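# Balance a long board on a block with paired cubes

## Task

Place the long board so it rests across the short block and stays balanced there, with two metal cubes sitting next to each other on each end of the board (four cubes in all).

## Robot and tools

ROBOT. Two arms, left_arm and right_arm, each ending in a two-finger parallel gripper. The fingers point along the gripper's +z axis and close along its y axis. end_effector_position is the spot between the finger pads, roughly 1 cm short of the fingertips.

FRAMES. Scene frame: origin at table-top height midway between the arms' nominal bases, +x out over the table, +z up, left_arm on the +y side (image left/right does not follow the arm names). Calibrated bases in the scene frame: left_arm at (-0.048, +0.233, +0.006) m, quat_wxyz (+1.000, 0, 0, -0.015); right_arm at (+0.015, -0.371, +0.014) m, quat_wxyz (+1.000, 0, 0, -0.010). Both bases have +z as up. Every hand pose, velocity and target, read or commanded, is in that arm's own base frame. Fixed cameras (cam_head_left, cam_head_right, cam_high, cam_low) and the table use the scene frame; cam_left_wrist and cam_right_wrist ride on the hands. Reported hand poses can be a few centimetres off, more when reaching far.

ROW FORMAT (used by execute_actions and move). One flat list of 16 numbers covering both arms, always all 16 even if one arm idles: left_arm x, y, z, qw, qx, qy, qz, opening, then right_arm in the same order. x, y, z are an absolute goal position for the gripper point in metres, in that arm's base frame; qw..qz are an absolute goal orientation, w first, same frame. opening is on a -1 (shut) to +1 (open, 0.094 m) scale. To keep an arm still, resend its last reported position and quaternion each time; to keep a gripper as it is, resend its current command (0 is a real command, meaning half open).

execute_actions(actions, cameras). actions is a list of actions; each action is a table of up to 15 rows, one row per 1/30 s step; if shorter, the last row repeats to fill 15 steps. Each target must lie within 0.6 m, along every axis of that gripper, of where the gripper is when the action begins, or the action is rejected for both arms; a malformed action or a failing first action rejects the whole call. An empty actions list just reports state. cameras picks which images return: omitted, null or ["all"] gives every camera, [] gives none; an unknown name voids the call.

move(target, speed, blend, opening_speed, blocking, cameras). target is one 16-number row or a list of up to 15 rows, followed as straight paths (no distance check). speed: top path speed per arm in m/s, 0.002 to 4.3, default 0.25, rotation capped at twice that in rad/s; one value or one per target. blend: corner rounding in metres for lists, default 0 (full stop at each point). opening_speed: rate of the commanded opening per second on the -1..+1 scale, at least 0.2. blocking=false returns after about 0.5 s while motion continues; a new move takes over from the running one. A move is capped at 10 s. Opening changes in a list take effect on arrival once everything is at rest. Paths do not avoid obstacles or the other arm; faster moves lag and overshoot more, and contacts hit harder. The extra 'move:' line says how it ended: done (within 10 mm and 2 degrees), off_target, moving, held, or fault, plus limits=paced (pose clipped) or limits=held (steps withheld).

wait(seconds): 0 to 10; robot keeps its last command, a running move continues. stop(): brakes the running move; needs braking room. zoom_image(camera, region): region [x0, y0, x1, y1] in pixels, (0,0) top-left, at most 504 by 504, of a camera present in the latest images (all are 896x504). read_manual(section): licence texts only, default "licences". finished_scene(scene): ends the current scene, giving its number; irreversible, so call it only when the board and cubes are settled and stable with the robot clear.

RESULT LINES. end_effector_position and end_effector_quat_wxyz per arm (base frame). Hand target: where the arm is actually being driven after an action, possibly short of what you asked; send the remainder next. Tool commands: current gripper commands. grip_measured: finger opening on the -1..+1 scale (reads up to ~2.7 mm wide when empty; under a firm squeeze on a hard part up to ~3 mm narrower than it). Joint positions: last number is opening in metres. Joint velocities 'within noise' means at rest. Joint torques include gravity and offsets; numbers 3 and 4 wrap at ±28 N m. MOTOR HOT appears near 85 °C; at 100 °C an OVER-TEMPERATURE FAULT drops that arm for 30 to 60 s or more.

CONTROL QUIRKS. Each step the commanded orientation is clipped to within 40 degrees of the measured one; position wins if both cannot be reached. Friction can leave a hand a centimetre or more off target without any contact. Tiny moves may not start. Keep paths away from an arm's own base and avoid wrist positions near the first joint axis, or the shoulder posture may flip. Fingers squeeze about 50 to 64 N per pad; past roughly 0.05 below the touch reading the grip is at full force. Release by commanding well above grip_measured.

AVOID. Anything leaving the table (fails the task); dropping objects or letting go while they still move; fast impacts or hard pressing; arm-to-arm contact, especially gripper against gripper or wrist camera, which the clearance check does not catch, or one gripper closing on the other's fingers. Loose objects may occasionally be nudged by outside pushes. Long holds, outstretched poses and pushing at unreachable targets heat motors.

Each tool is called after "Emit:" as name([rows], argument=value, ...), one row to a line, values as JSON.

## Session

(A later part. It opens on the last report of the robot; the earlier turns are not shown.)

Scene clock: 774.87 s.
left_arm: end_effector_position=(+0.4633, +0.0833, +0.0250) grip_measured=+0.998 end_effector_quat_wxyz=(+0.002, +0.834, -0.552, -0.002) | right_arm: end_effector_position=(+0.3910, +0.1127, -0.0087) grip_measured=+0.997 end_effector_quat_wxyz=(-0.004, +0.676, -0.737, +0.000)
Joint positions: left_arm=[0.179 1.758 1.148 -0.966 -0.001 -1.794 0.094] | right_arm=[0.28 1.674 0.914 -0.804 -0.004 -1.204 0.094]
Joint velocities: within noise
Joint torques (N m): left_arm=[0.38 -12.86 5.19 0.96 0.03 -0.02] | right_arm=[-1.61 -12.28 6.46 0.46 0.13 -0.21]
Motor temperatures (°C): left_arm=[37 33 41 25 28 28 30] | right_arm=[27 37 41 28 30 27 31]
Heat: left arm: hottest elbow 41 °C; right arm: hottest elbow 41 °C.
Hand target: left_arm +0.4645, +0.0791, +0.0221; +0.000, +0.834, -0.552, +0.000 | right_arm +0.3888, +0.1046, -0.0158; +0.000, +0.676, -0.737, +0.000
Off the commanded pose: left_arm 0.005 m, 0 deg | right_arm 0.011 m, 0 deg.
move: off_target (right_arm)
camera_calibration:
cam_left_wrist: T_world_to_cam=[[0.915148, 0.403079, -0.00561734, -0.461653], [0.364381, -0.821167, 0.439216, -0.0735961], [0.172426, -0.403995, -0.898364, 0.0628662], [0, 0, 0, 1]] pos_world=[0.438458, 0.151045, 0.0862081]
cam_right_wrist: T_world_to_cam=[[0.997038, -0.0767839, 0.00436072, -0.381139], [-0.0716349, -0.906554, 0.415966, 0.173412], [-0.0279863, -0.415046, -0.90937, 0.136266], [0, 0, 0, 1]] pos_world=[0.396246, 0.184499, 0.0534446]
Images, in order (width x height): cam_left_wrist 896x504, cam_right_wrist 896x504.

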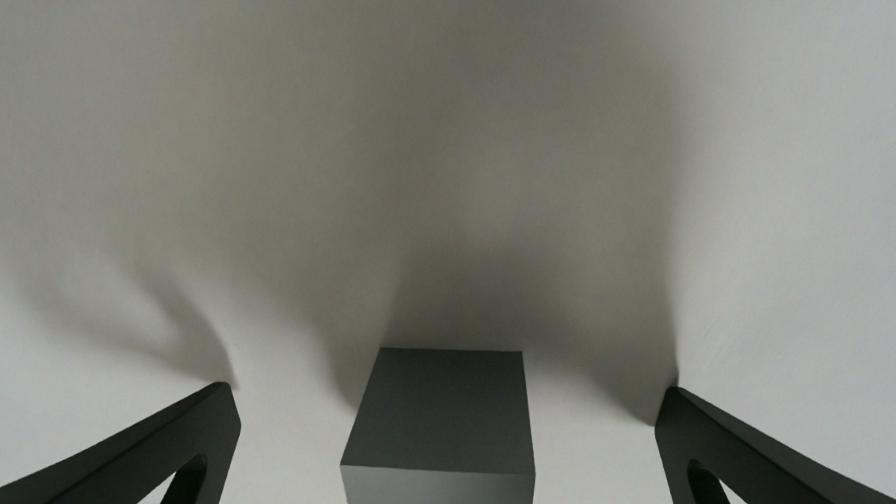

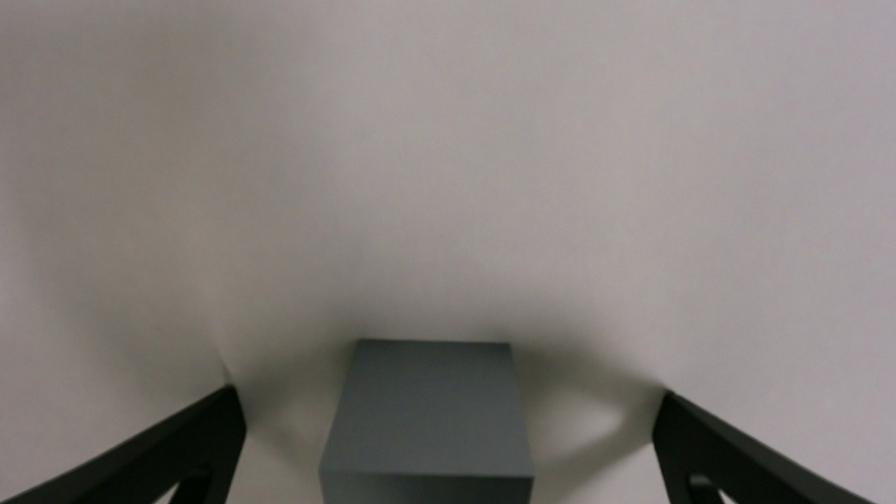

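Emit:
move([
  [0.4645, 0.079, 0.022, 0, -0.8339, 0.5519, 0, -0.6, 0.389, 0.1045, -0.016, 0.0, 0.6763, -0.7366, 0.0, -0.6],
], speed=0.05, opening_speed=0.8, cameras=["cam_left_wrist", "cam_right_wrist"])

Scene clock: 780.27 s.
left_arm: end_effector_position=(+0.4633, +0.0833, +0.0250) grip_measured=-0.382 end_effector_quat_wxyz=(+0.002, +0.834, -0.552, -0.002) | right_arm: end_effector_position=(+0.3915, +0.1112, -0.0087) grip_measured=-0.372 end_effector_quat_wxyz=(-0.004, +0.676, -0.737, +0.000)
Joint positions: left_arm=[0.179 1.758 1.148 -0.966 -0.001 -1.794 0.029] | right_arm=[0.276 1.674 0.914 -0.804 -0.003 -1.208 0.03]
Joint velocities: within noise
Joint torques (N m): left_arm=[0.26 -13.22 5.2 1.03 0.07 -0.05] | right_arm=[-1.26 -12.28 6.46 0.46 0.12 -0.18]
Motor temperatures (°C): left_arm=[37 33 40 25 28 28 30] | right_arm=[27 37 41 28 30 27 31]
Heat: left arm: hottest elbow 40 °C; right arm: hottest elbow 41 °C.
Hand target: left_arm +0.4644, +0.0791, +0.0221; +0.000, +0.834, -0.552, +0.000 | right_arm +0.3888, +0.1046, -0.0158; +0.000, +0.676, -0.737, +0.000
Off the commanded pose: left_arm 0.005 m, 0 deg | right_arm 0.010 m, 0 deg.
move: done
camera_calibration:
cam_left_wrist: T_world_to_cam=[[0.915148, 0.403079, -0.00561734, -0.461653], [0.364381, -0.821167, 0.439216, -0.0735961], [0.172426, -0.403995, -0.898364, 0.0628662], [0, 0, 0, 1]] pos_world=[0.438458, 0.151045, 0.0862081]
cam_right_wrist: T_world_to_cam=[[0.997068, -0.0763799, 0.00453653, -0.381748], [-0.0713288, -0.906401, 0.416351, 0.171953], [-0.027689, -0.415454, -0.909192, 0.135511], [0, 0, 0, 1]] pos_world=[0.396646, 0.182999, 0.0533447]
Images, in order (width x height): cam_left_wrist 896x504, cam_right_wrist 896x504.

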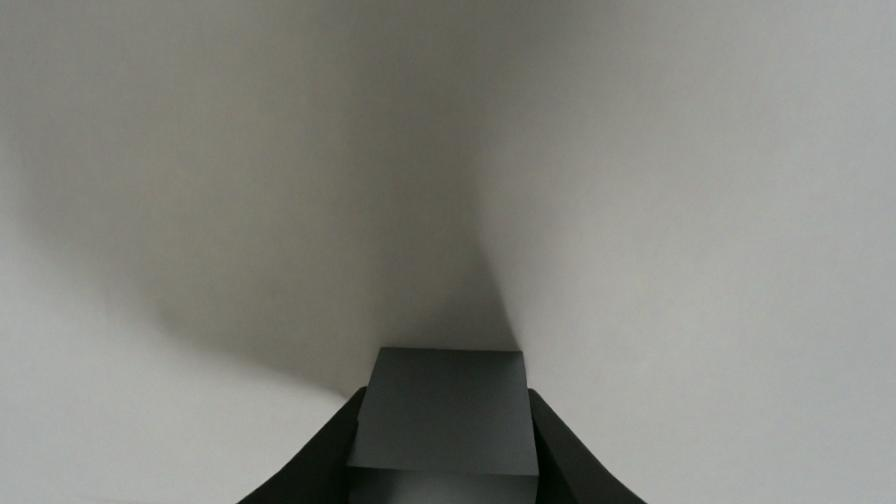

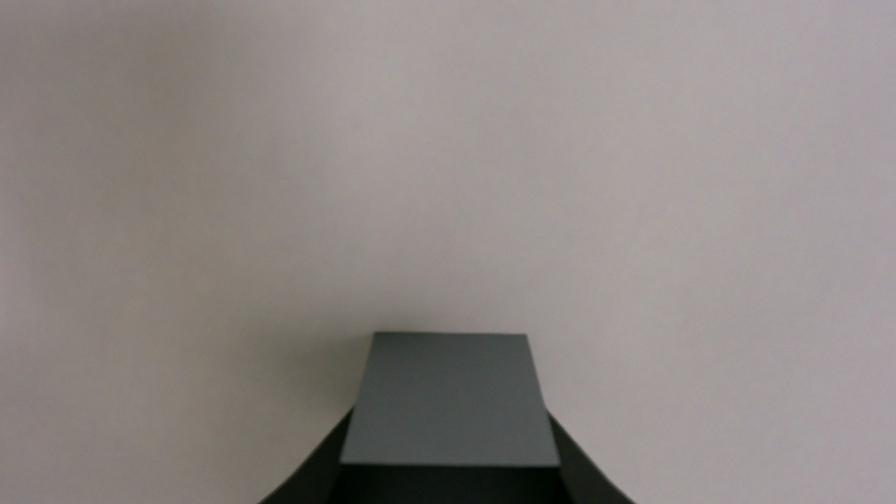

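Emit:
move([
  [0.468, 0.081, 0.08, 0, -0.8339, 0.5519, 0, -0.6, 0.393, 0.106, 0.05, 0.0, 0.6763, -0.7366, 0.0, -0.6],
  [0.475, 0.075, 0.172, 0, -0.8339, 0.5519, 0, -0.6, 0.400, 0.12, 0.13, 0.0, 0.6763, -0.7366, 0.0, -0.6],
  [0.5245, -0.128, 0.172, 0.010, -0.7308, 0.6826, -0.0137, -0.6, 0.447, 0.333, 0.132, -0.010, 0.7235, -0.6904, 0.003, -0.6],
], speed=[0.08, 0.2, 0.2], blend=[0.01, 0.02, 0], cameras=["cam_head_left", "cam_low", "cam_left_wrist", "cam_right_wrist"])

Scene clock: 827.53 s.
left_arm: end_effector_position=(+0.5069, -0.1235, +0.1530) grip_measured=-0.383 end_effector_quat_wxyz=(+0.001, +0.727, -0.687, -0.003) | right_arm: end_effector_position=(+0.4346, +0.3234, +0.1226) grip_measured=-0.372 end_effector_quat_wxyz=(+0.000, +0.728, -0.686, +0.000)
Joint positions: left_arm=[-0.238 1.742 1.495 -1.331 -0.001 -1.866 0.029] | right_arm=[0.641 1.809 1.506 -1.268 0 -0.99 0.029]
Joint velocities: within noise
Joint torques (N m): left_arm=[1.14 -13.63 10.99 0.05 -0.14 -0.09] | right_arm=[-0.26 -16.32 14.57 -0.5 0.07 0.12]
Motor temperatures (°C): left_arm=[37 33 40 25 28 28 31] | right_arm=[27 37 40 28 29 27 33]
Heat: left arm: hottest elbow 40 °C; right arm: hottest elbow 40 °C.
Hand target: left_arm +0.5234, -0.1278, +0.1720; -0.010, +0.731, -0.683, +0.014 | right_arm +0.4465, +0.3325, +0.1320; -0.010, +0.723, -0.690, +0.003
Off the commanded pose: left_arm 0.026 m, 2 deg | right_arm 0.018 m, 1 deg.
move: off_target (left_arm, right_arm)
camera_calibration:
cam_left_wrist: T_world_to_cam=[[0.997548, 0.0696317, -0.00697582, -0.500239], [0.0656353, -0.896375, 0.43841, -0.173269], [0.0242743, -0.437793, -0.898748, 0.15781], [0, 0, 0, 1]] pos_world=[0.506554, -0.0513932, 0.214305]
cam_right_wrist: T_world_to_cam=[[0.99755, 0.0699509, -0.000797231, -0.45605], [0.0637557, -0.904395, 0.421907, 0.252625], [0.0287917, -0.420924, -0.906639, 0.321181], [0, 0, 0, 1]] pos_world=[0.42958, 0.395567, 0.184247]
Images, in order (width x height): cam_head_left 896x504, cam_low 896x504, cam_left_wrist 896x504, cam_right_wrist 896x504.

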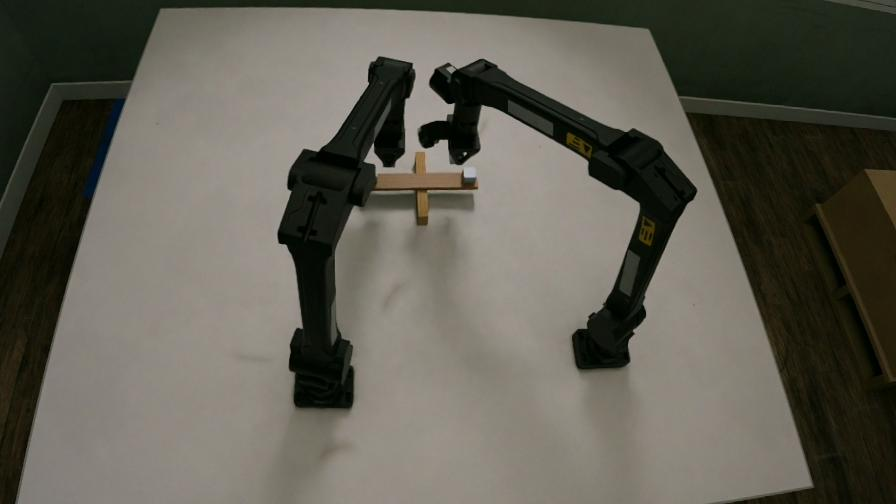

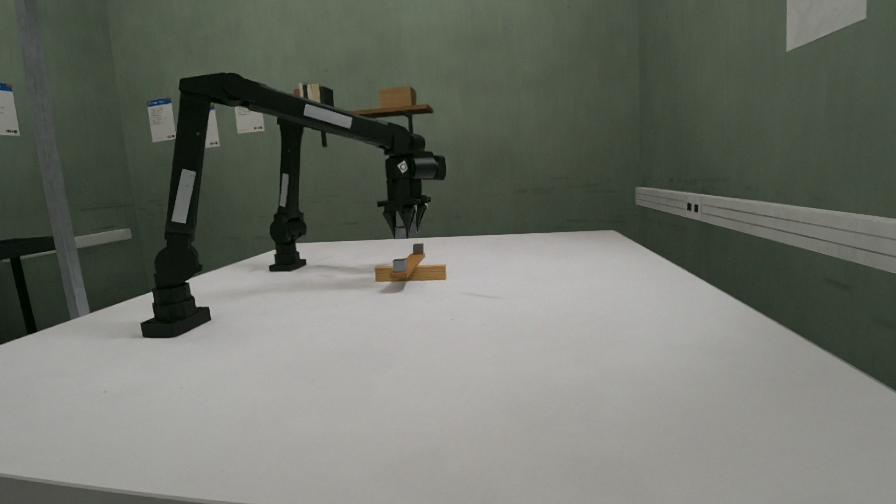

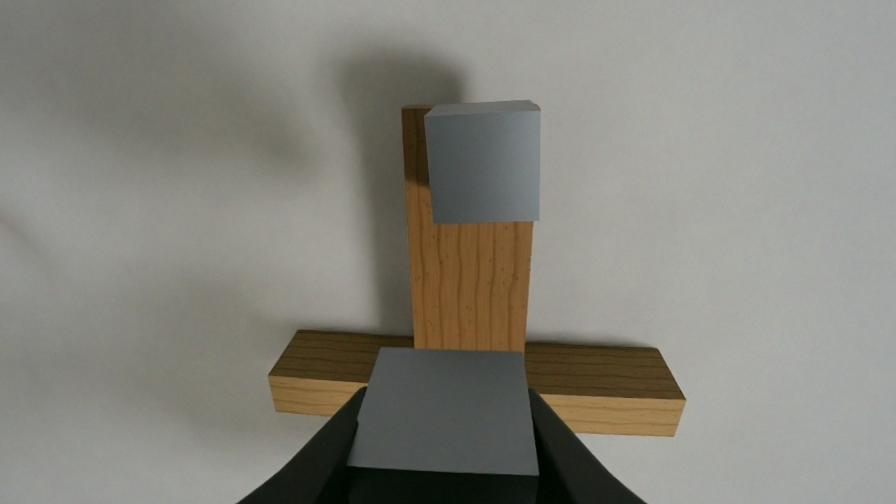

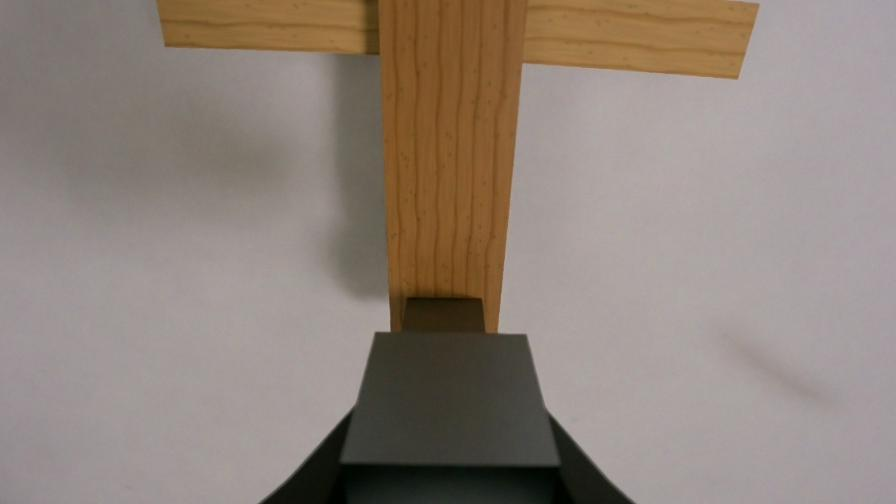

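Emit:
move([
  [0.5275, -0.1255, 0.132, 0.010, -0.7308, 0.6826, -0.0137, -0.6, 0.445, 0.3275, 0.098, -0.010, 0.7235, -0.6904, 0.003, -0.6],
], speed=0.08, cameras=["cam_low", "cam_left_wrist", "cam_right_wrist"])

Scene clock: 843.57 s.
left_arm: end_effector_position=(+0.5242, -0.1277, +0.1340) grip_measured=-0.383 end_effector_quat_wxyz=(-0.007, +0.727, -0.686, +0.011) | right_arm: end_effector_position=(+0.4400, +0.3274, +0.1049) grip_measured=-0.372 end_effector_quat_wxyz=(-0.010, +0.728, -0.686, +0.002)
Joint positions: left_arm=[-0.238 1.779 1.495 -1.261 -0.001 -1.866 0.029] | right_arm=[0.641 1.828 1.485 -1.208 0 -0.989 0.029]
Joint velocities: within noise
Joint torques (N m): left_arm=[2.32 -14.68 6.58 0.91 -0.11 -0.03] | right_arm=[-0.67 -16.56 10.07 0.4 0.07 0.04]
Motor temperatures (°C): left_arm=[37 33 41 25 28 28 32] | right_arm=[27 37 41 28 29 27 33]
Heat: left arm: hottest elbow 41 °C; right arm: hottest elbow 41 °C.
Hand target: left_arm +0.5274, -0.1256, +0.1319; -0.010, +0.731, -0.682, +0.014 | right_arm +0.4449, +0.3274, +0.0980; -0.010, +0.723, -0.690, +0.003
Off the commanded pose: left_arm 0.004 m, 1 deg | right_arm 0.009 m, 1 deg.
move: done
camera_calibration:
cam_left_wrist: T_world_to_cam=[[0.997254, 0.0700815, 0.0239519, -0.521245], [0.0520127, -0.892954, 0.447132, -0.163437], [0.0527237, -0.444659, -0.894147, 0.122149], [0, 0, 0, 1]] pos_world=[0.521875, -0.0550972, 0.194781]
cam_right_wrist: T_world_to_cam=[[0.997478, 0.0691112, 0.0161336, -0.463145], [0.05635, -0.909463, 0.411948, 0.269361], [0.0431432, -0.410001, -0.911064, 0.297269], [0, 0, 0, 1]] pos_world=[0.433974, 0.398863, 0.167341]
Images, in order (width x height): cam_low 896x504, cam_left_wrist 896x504, cam_right_wrist 896x504.

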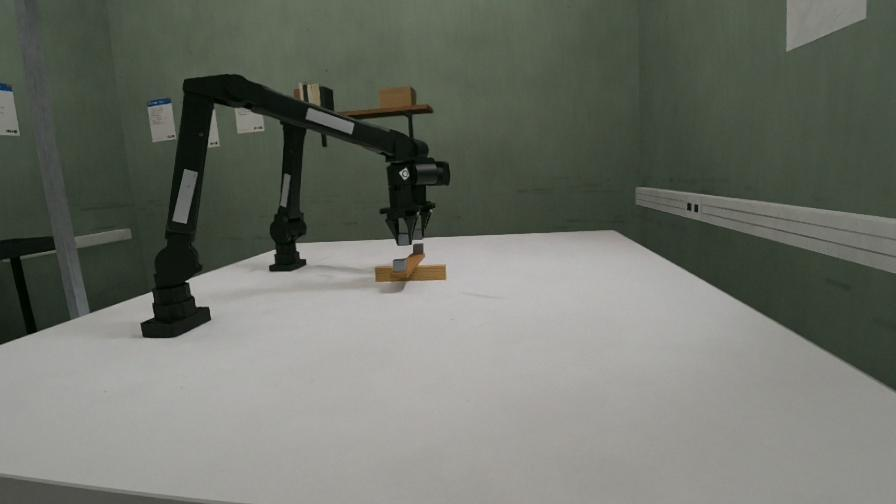

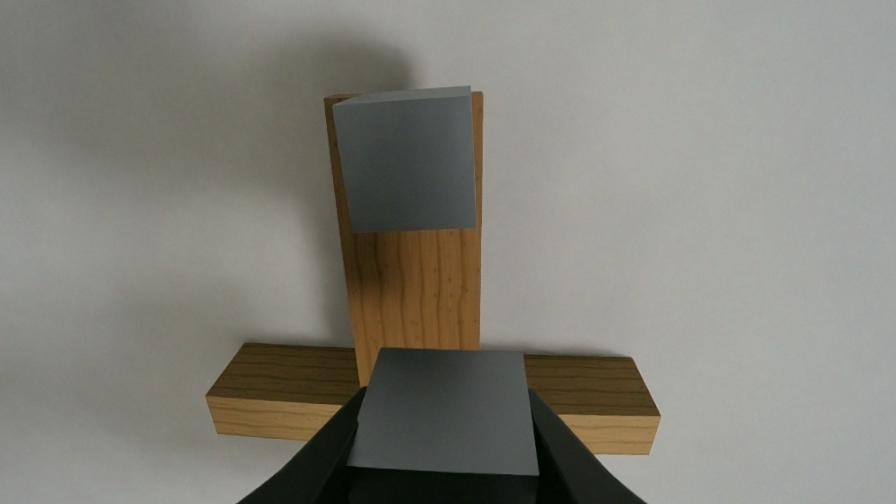

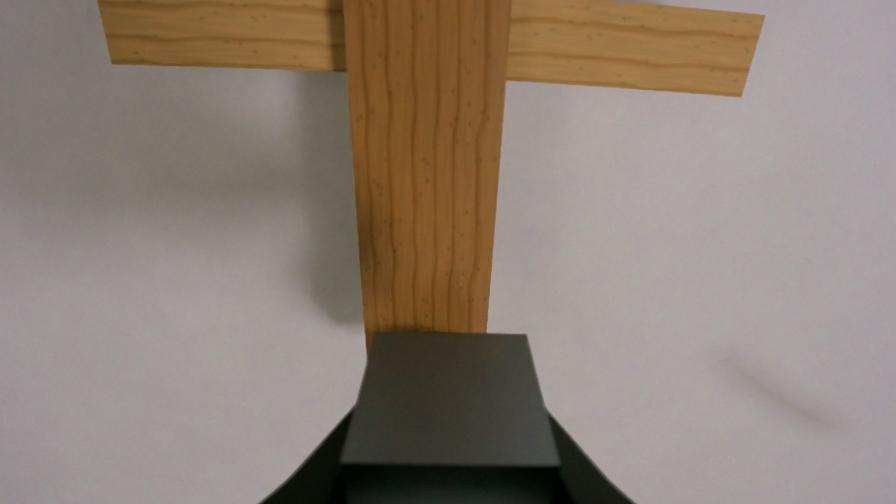

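Emit:
move([
  [0.514, -0.115, 0.108, 0.005, -0.7308, 0.6826, -0.007, -0.6, 0.435, 0.3125, 0.083, -0.005, 0.7235, -0.6904, 0.0015, -0.6],
], speed=0.06, cameras=["cam_low", "cam_left_wrist", "cam_right_wrist"])

Scene clock: 855.50 s.
left_arm: end_effector_position=(+0.5095, -0.1205, +0.1054) grip_measured=-0.383 end_effector_quat_wxyz=(+0.000, +0.729, -0.684, -0.001) | right_arm: end_effector_position=(+0.4283, +0.3151, +0.0801) grip_measured=-0.372 end_effector_quat_wxyz=(+0.004, +0.726, -0.688, -0.001)
Joint positions: left_arm=[-0.232 1.779 1.416 -1.208 -0.001 -1.866 0.029] | right_arm=[0.635 1.828 1.415 -1.166 0 -0.989 0.029]
Joint velocities: within noise
Joint torques (N m): left_arm=[1.73 -14.62 6.3 0.92 0 0.11] | right_arm=[-1.14 -18.02 9.68 0.29 0.02 -0.09]
Motor temperatures (°C): left_arm=[37 32 41 25 28 28 32] | right_arm=[27 37 42 28 29 27 33]
Heat: left arm: hottest elbow 41 °C; right arm: hottest elbow 42 °C.
Hand target: left_arm +0.5139, -0.1149, +0.1080; -0.005, +0.731, -0.682, +0.007 | right_arm +0.4350, +0.3126, +0.0830; -0.005, +0.723, -0.690, +0.002
Off the commanded pose: left_arm 0.008 m, 1 deg | right_arm 0.008 m, 1 deg.
move: done
camera_calibration:
cam_left_wrist: T_world_to_cam=[[0.997075, 0.0764239, -0.000686213, -0.502954], [0.0689323, -0.895385, 0.439924, -0.151651], [0.0330063, -0.438685, -0.898035, 0.111634], [0, 0, 0, 1]] pos_world=[0.508252, -0.0483759, 0.166621]
cam_right_wrist: T_world_to_cam=[[0.997931, 0.0638419, -0.00761032, -0.446776], [0.0610009, -0.902766, 0.425785, 0.263884], [0.0203126, -0.425368, -0.904792, 0.284273], [0, 0, 0, 1]] pos_world=[0.42398, 0.38767, 0.14145]
Images, in order (width x height): cam_low 896x504, cam_left_wrist 896x504, cam_right_wrist 896x504.

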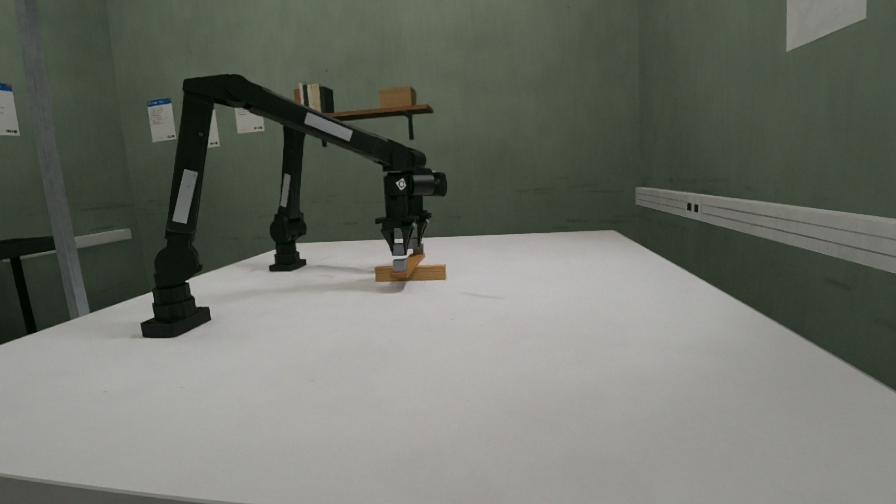

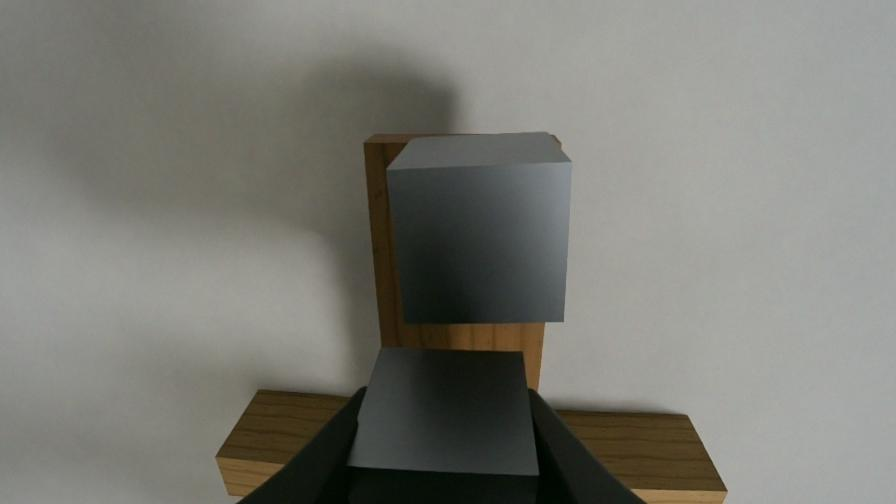

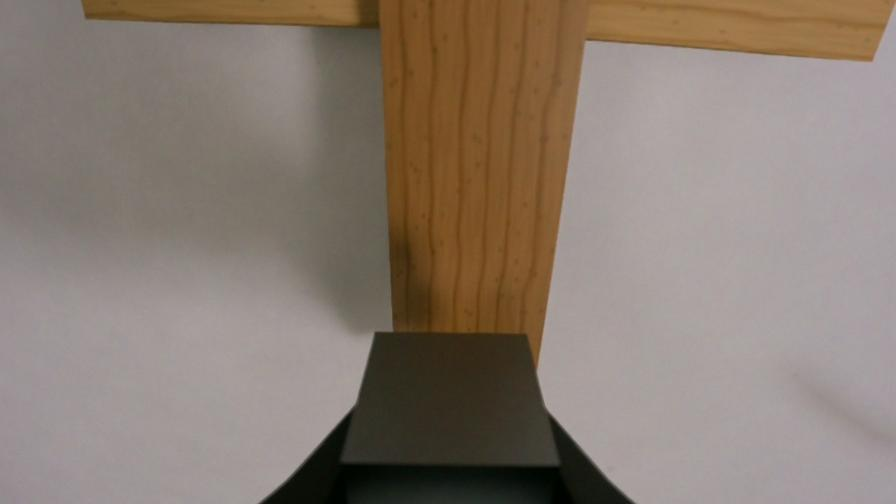

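Emit:
move([
  [0.5180, -0.115, 0.096, 0.005, -0.7308, 0.6826, -0.007, -0.6, 0.4415, 0.3245, 0.083, -0.003, 0.7235, -0.6904, 0.001, -0.6],
], speed=0.05, cameras=["cam_low", "cam_left_wrist", "cam_right_wrist"])

Scene clock: 864.07 s.
left_arm: end_effector_position=(+0.5135, -0.1211, +0.0981) grip_measured=-0.383 end_effector_quat_wxyz=(-0.003, +0.730, -0.684, +0.003) | right_arm: end_effector_position=(+0.4279, +0.3149, +0.0761) grip_measured=-0.372 end_effector_quat_wxyz=(+0.008, +0.726, -0.688, -0.001)
Joint positions: left_arm=[-0.231 1.79 1.411 -1.183 -0.001 -1.866 0.029] | right_arm=[0.635 1.836 1.415 -1.166 0 -0.989 0.029]
Joint velocities: within noise
Joint torques (N m): left_arm=[1.61 -14.97 6.34 1.14 -0.01 0.13] | right_arm=[-0.32 -16.26 13.75 -0.32 0 0.02]
Motor temperatures (°C): left_arm=[37 32 41 25 28 28 32] | right_arm=[27 38 41 28 29 27 33]
Heat: left arm: hottest elbow 41 °C; right arm: hottest elbow 41 °C.
Hand target: left_arm +0.5179, -0.1150, +0.0961; -0.005, +0.731, -0.682, +0.007 | right_arm +0.4410, +0.3242, +0.0832; -0.003, +0.723, -0.690, +0.001
Off the commanded pose: left_arm 0.008 m, 1 deg | right_arm 0.018 m, 1 deg.
move: off_target (right_arm)
camera_calibration:
cam_left_wrist: T_world_to_cam=[[0.996979, 0.0772589, 0.0080461, -0.507622], [0.0657426, -0.894435, 0.44234, -0.147615], [0.0413714, -0.440474, -0.896811, 0.099979], [0, 0, 0, 1]] pos_world=[0.511657, -0.0487751, 0.159042]
cam_right_wrist: T_world_to_cam=[[0.99786, 0.0637904, -0.0143405, -0.44594], [0.0637559, -0.900724, 0.429687, 0.263258], [0.0144931, -0.429682, -0.902864, 0.284169], [0, 0, 0, 1]] pos_world=[0.424083, 0.387671, 0.137052]
Images, in order (width x height): cam_low 896x504, cam_left_wrist 896x504, cam_right_wrist 896x504.

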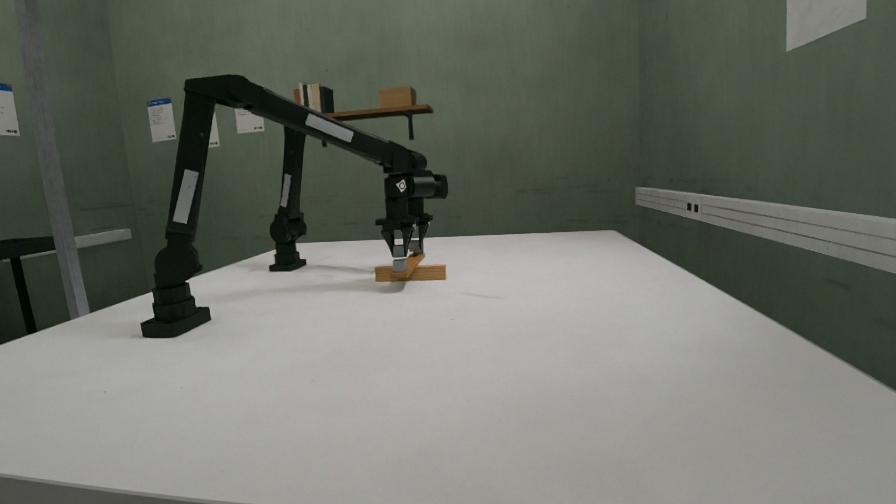

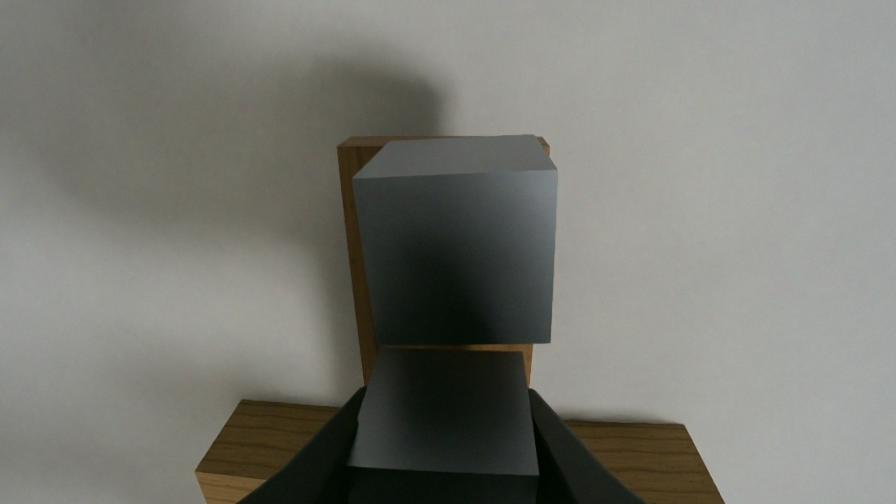

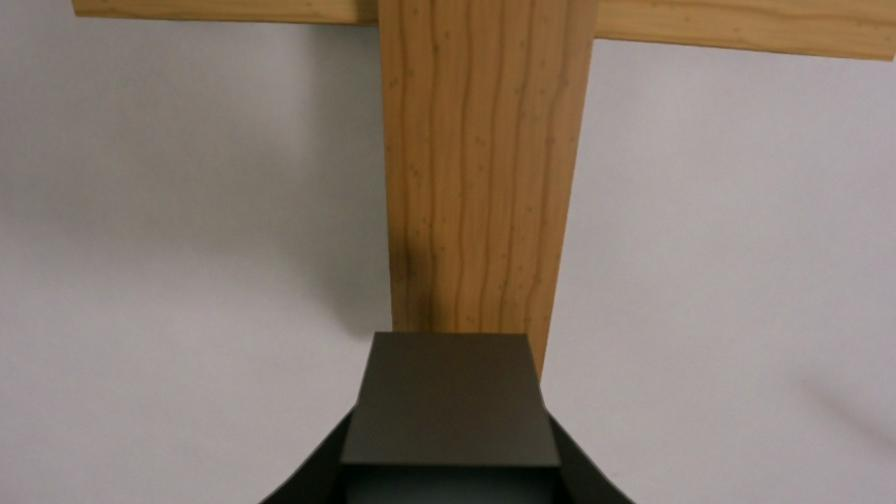

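Emit:
move([
  [0.5170, -0.115, 0.094, 0.003, -0.7308, 0.6826, -0.004, -0.6, 0.449, 0.330, 0.098, -0.003, 0.7235, -0.6904, 0.001, -0.6],
], speed=0.05, cameras=["cam_low", "cam_left_wrist", "cam_right_wrist"])

Scene clock: 871.33 s.
left_arm: end_effector_position=(+0.5135, -0.1211, +0.0971) grip_measured=-0.383 end_effector_quat_wxyz=(-0.002, +0.730, -0.684, +0.003) | right_arm: end_effector_position=(+0.4362, +0.3209, +0.0903) grip_measured=-0.372 end_effector_quat_wxyz=(+0.006, +0.726, -0.688, -0.001)
Joint positions: left_arm=[-0.231 1.792 1.411 -1.183 -0.001 -1.866 0.029] | right_arm=[0.635 1.844 1.467 -1.206 0 -0.989 0.029]
Joint velocities: within noise
Joint torques (N m): left_arm=[1.85 -14.33 6.23 0.7 0.02 0.18] | right_arm=[-0.32 -16.44 14.16 -0.54 0 0.02]
Motor temperatures (°C): left_arm=[37 33 41 25 28 28 32] | right_arm=[27 37 42 28 29 27 33]
Heat: left arm: hottest elbow 41 °C; right arm: hottest elbow 42 °C.
Hand target: left_arm +0.5170, -0.1150, +0.0940; -0.003, +0.731, -0.683, +0.004 | right_arm +0.4485, +0.3297, +0.0981; -0.003, +0.723, -0.690, +0.001
Off the commanded pose: left_arm 0.008 m, 0 deg | right_arm 0.017 m, 1 deg.
move: off_target (right_arm)
camera_calibration:
cam_left_wrist: T_world_to_cam=[[0.996991, 0.0772323, 0.00664627, -0.5075], [0.0663535, -0.894587, 0.44194, -0.147478], [0.0400777, -0.440169, -0.89702, 0.0998746], [0, 0, 0, 1]] pos_world=[0.511756, -0.0487749, 0.158139]
cam_right_wrist: T_world_to_cam=[[0.997904, 0.0638169, -0.0107472, -0.454663], [0.0622752, -0.901766, 0.427714, 0.26318], [0.0176039, -0.427486, -0.90385, 0.297619], [0, 0, 0, 1]] pos_world=[0.432081, 0.39357, 0.151551]
Images, in order (width x height): cam_low 896x504, cam_left_wrist 896x504, cam_right_wrist 896x504.

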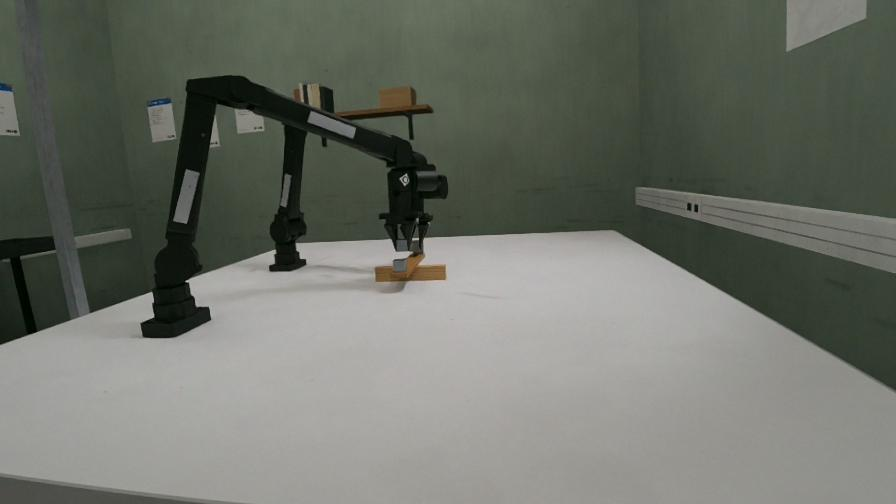

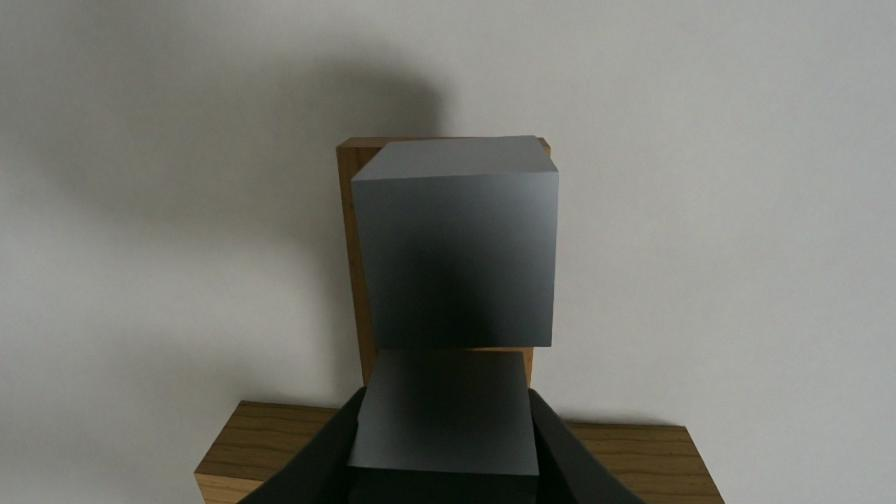

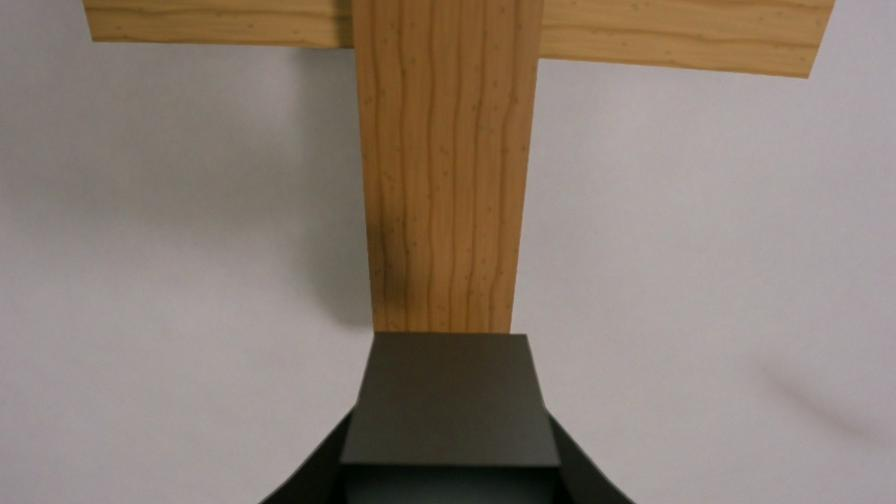

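Emit:
move([
  [0.5170, -0.115, 0.088, 0.003, -0.7308, 0.6826, -0.004, -0.6, 0.4415, 0.3250, 0.070, -0.003, 0.7235, -0.6904, 0.001, -0.6],
], speed=0.04, cameras=["cam_low", "cam_left_wrist", "cam_right_wrist"])

Emit:
zoom_image(camera="cam_low", region=[370, 235, 450, 285])

Scene clock: 880.20 s.
left_arm: end_effector_position=(+0.5130, -0.1210, +0.0913) grip_measured=-0.383 end_effector_quat_wxyz=(-0.002, +0.730, -0.684, +0.002) | right_arm: end_effector_position=(+0.4389, +0.3229, +0.0779) grip_measured=-0.372 end_effector_quat_wxyz=(-0.004, +0.726, -0.688, +0.001)
Joint positions: left_arm=[-0.231 1.798 1.404 -1.172 -0.001 -1.866 0.029] | right_arm=[0.635 1.853 1.445 -1.155 0 -0.989 0.029]
Joint velocities: within noise
Joint torques (N m): left_arm=[2.61 -14.21 6.37 0.85 -0.02 0.18] | right_arm=[-0.26 -16.03 9.88 0.39 0 0.03]
Motor temperatures (°C): left_arm=[37 33 41 25 27 28 32] | right_arm=[27 38 42 28 29 27 33]
Heat: left arm: hottest elbow 41 °C; right arm: hottest elbow 42 °C.
Hand target: left_arm +0.5169, -0.1150, +0.0881; -0.003, +0.731, -0.683, +0.004 | right_arm +0.4413, +0.3250, +0.0700; -0.003, +0.723, -0.690, +0.001
Off the commanded pose: left_arm 0.008 m, 0 deg | right_arm 0.009 m, 0 deg.
move: done
camera_calibration:
cam_left_wrist: T_world_to_cam=[[0.997008, 0.0771893, 0.00405655, -0.506777], [0.0674851, -0.894853, 0.441229, -0.145419], [0.0376882, -0.439635, -0.897385, 0.0960719], [0, 0, 0, 1]] pos_world=[0.511454, -0.0487746, 0.152433]
cam_right_wrist: T_world_to_cam=[[0.99794, 0.0638857, 0.00590043, -0.459033], [0.0555785, -0.906775, 0.417936, 0.275495], [0.0320505, -0.416747, -0.908457, 0.277696], [0, 0, 0, 1]] pos_world=[0.433876, 0.394866, 0.139845]
Images, in order (width x height): cam_low 896x504, cam_left_wrist 896x504, cam_right_wrist 896x504.

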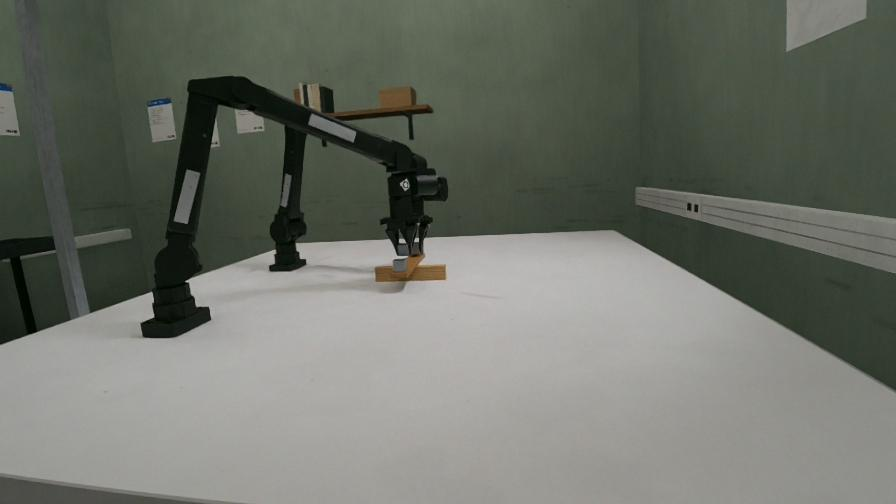

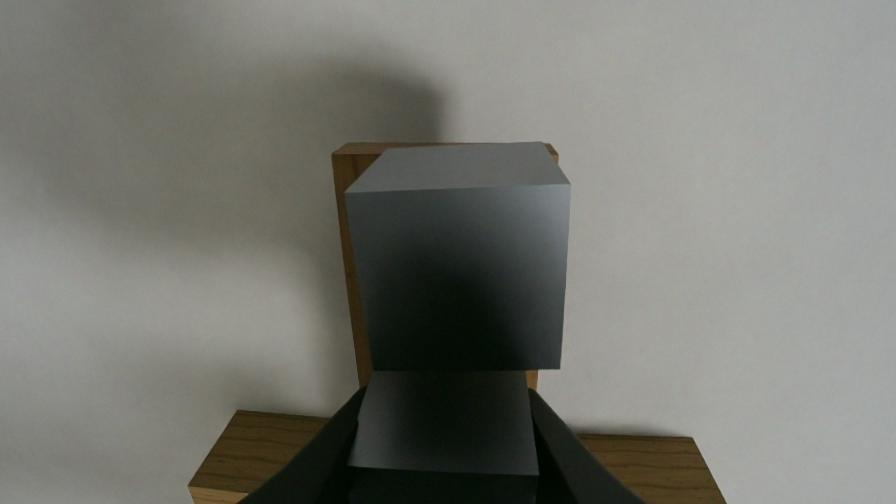

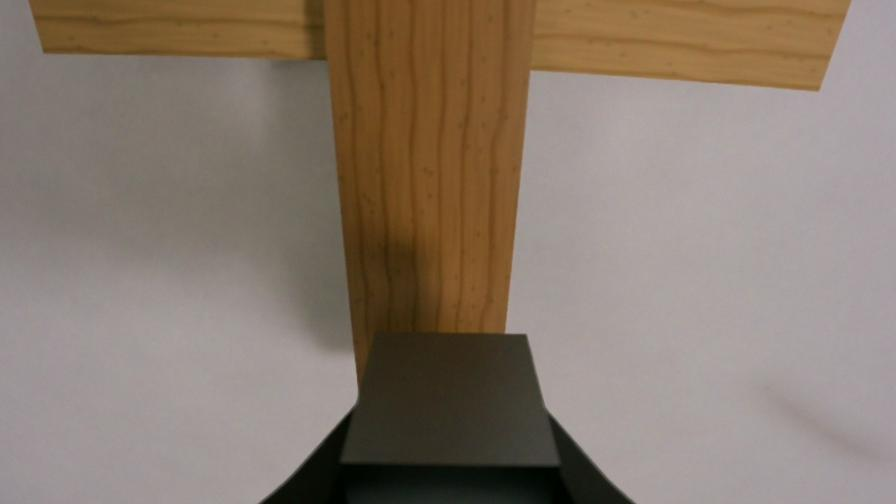

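Scaled by 6.300.

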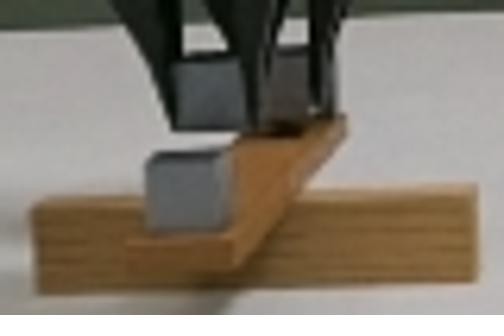

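Emit:
move([
  [0.5165, -0.115, 0.081, 0.003, -0.7308, 0.6826, -0.004, -0.6, 0.4335, 0.3190, 0.060, -0.002, 0.7235, -0.6904, 0.0007, -0.6],
], speed=0.04, cameras=["cam_low", "cam_left_wrist", "cam_right_wrist"])

Emit:
zoom_image(camera="cam_low", region=[370, 235, 450, 285])

Scene clock: 886.23 s.
left_arm: end_effector_position=(+0.5124, -0.1208, +0.0838) grip_measured=-0.383 end_effector_quat_wxyz=(-0.001, +0.730, -0.684, +0.001) | right_arm: end_effector_position=(+0.4309, +0.3170, +0.0626) grip_measured=-0.372 end_effector_quat_wxyz=(+0.002, +0.726, -0.688, +0.000)
Joint positions: left_arm=[-0.231 1.805 1.392 -1.154 -0.001 -1.866 0.029] | right_arm=[0.635 1.853 1.401 -1.123 0 -0.989 0.029]
Joint velocities: within noise
Joint torques (N m): left_arm=[2.2 -14.27 6.35 1.03 0 0.12] | right_arm=[-0.26 -17.44 9.48 0.34 -0.01 0.03]
Motor temperatures (°C): left_arm=[37 33 42 25 27 28 32] | right_arm=[27 38 42 28 29 27 33]
Heat: left arm: hottest elbow 42 °C; right arm: hottest elbow 42 °C.
Hand target: left_arm +0.5164, -0.1150, +0.0810; -0.003, +0.731, -0.683, +0.004 | right_arm +0.4334, +0.3191, +0.0600; -0.002, +0.723, -0.690, +0.001
Off the commanded pose: left_arm 0.008 m, 0 deg | right_arm 0.004 m, 1 deg.
move: done
camera_calibration:
cam_left_wrist: T_world_to_cam=[[0.99701, 0.0772105, 0.00296592, -0.506097], [0.0679979, -0.894985, 0.440883, -0.142204], [0.0366952, -0.439363, -0.89756, 0.089948], [0, 0, 0, 1]] pos_world=[0.510953, -0.0486744, 0.14493]
cam_right_wrist: T_world_to_cam=[[0.997952, 0.063836, -0.00401643, -0.44997], [0.0595192, -0.903803, 0.423789, 0.274049], [0.023423, -0.423161, -0.905752, 0.267176], [0, 0, 0, 1]] pos_world=[0.426479, 0.389469, 0.124048]
Images, in order (width x height): cam_low 896x504, cam_left_wrist 896x504, cam_right_wrist 896x504.

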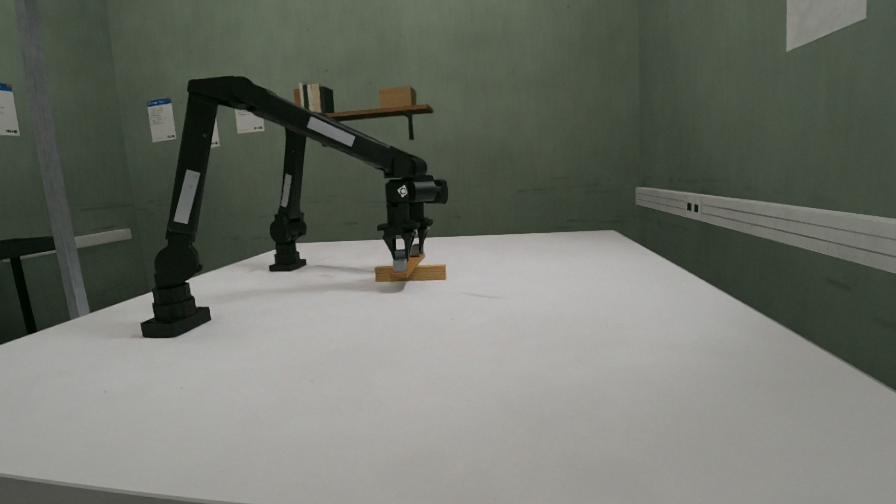

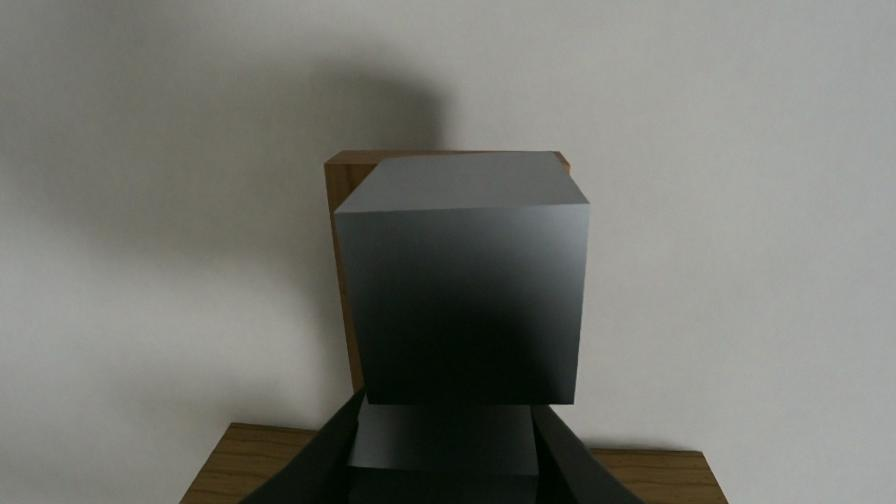

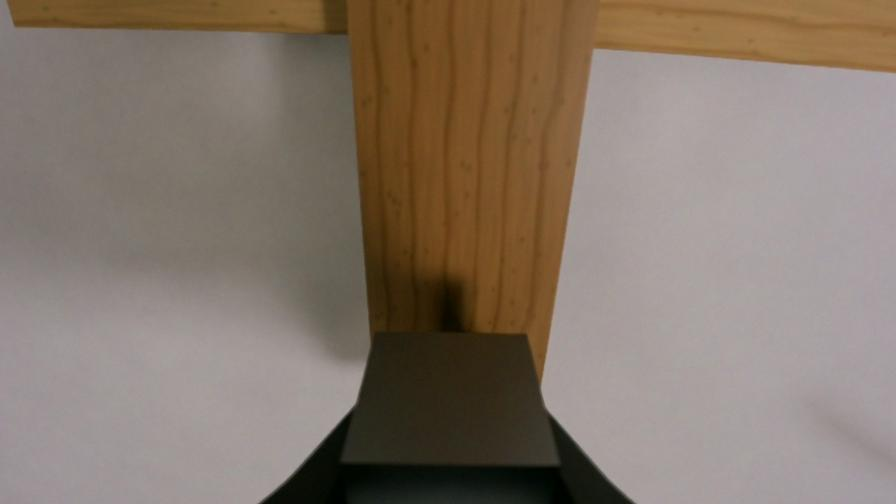

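Scaled by 6.300.

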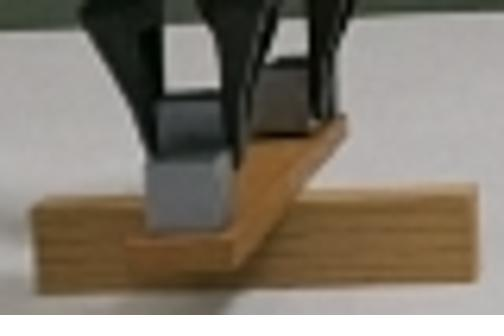

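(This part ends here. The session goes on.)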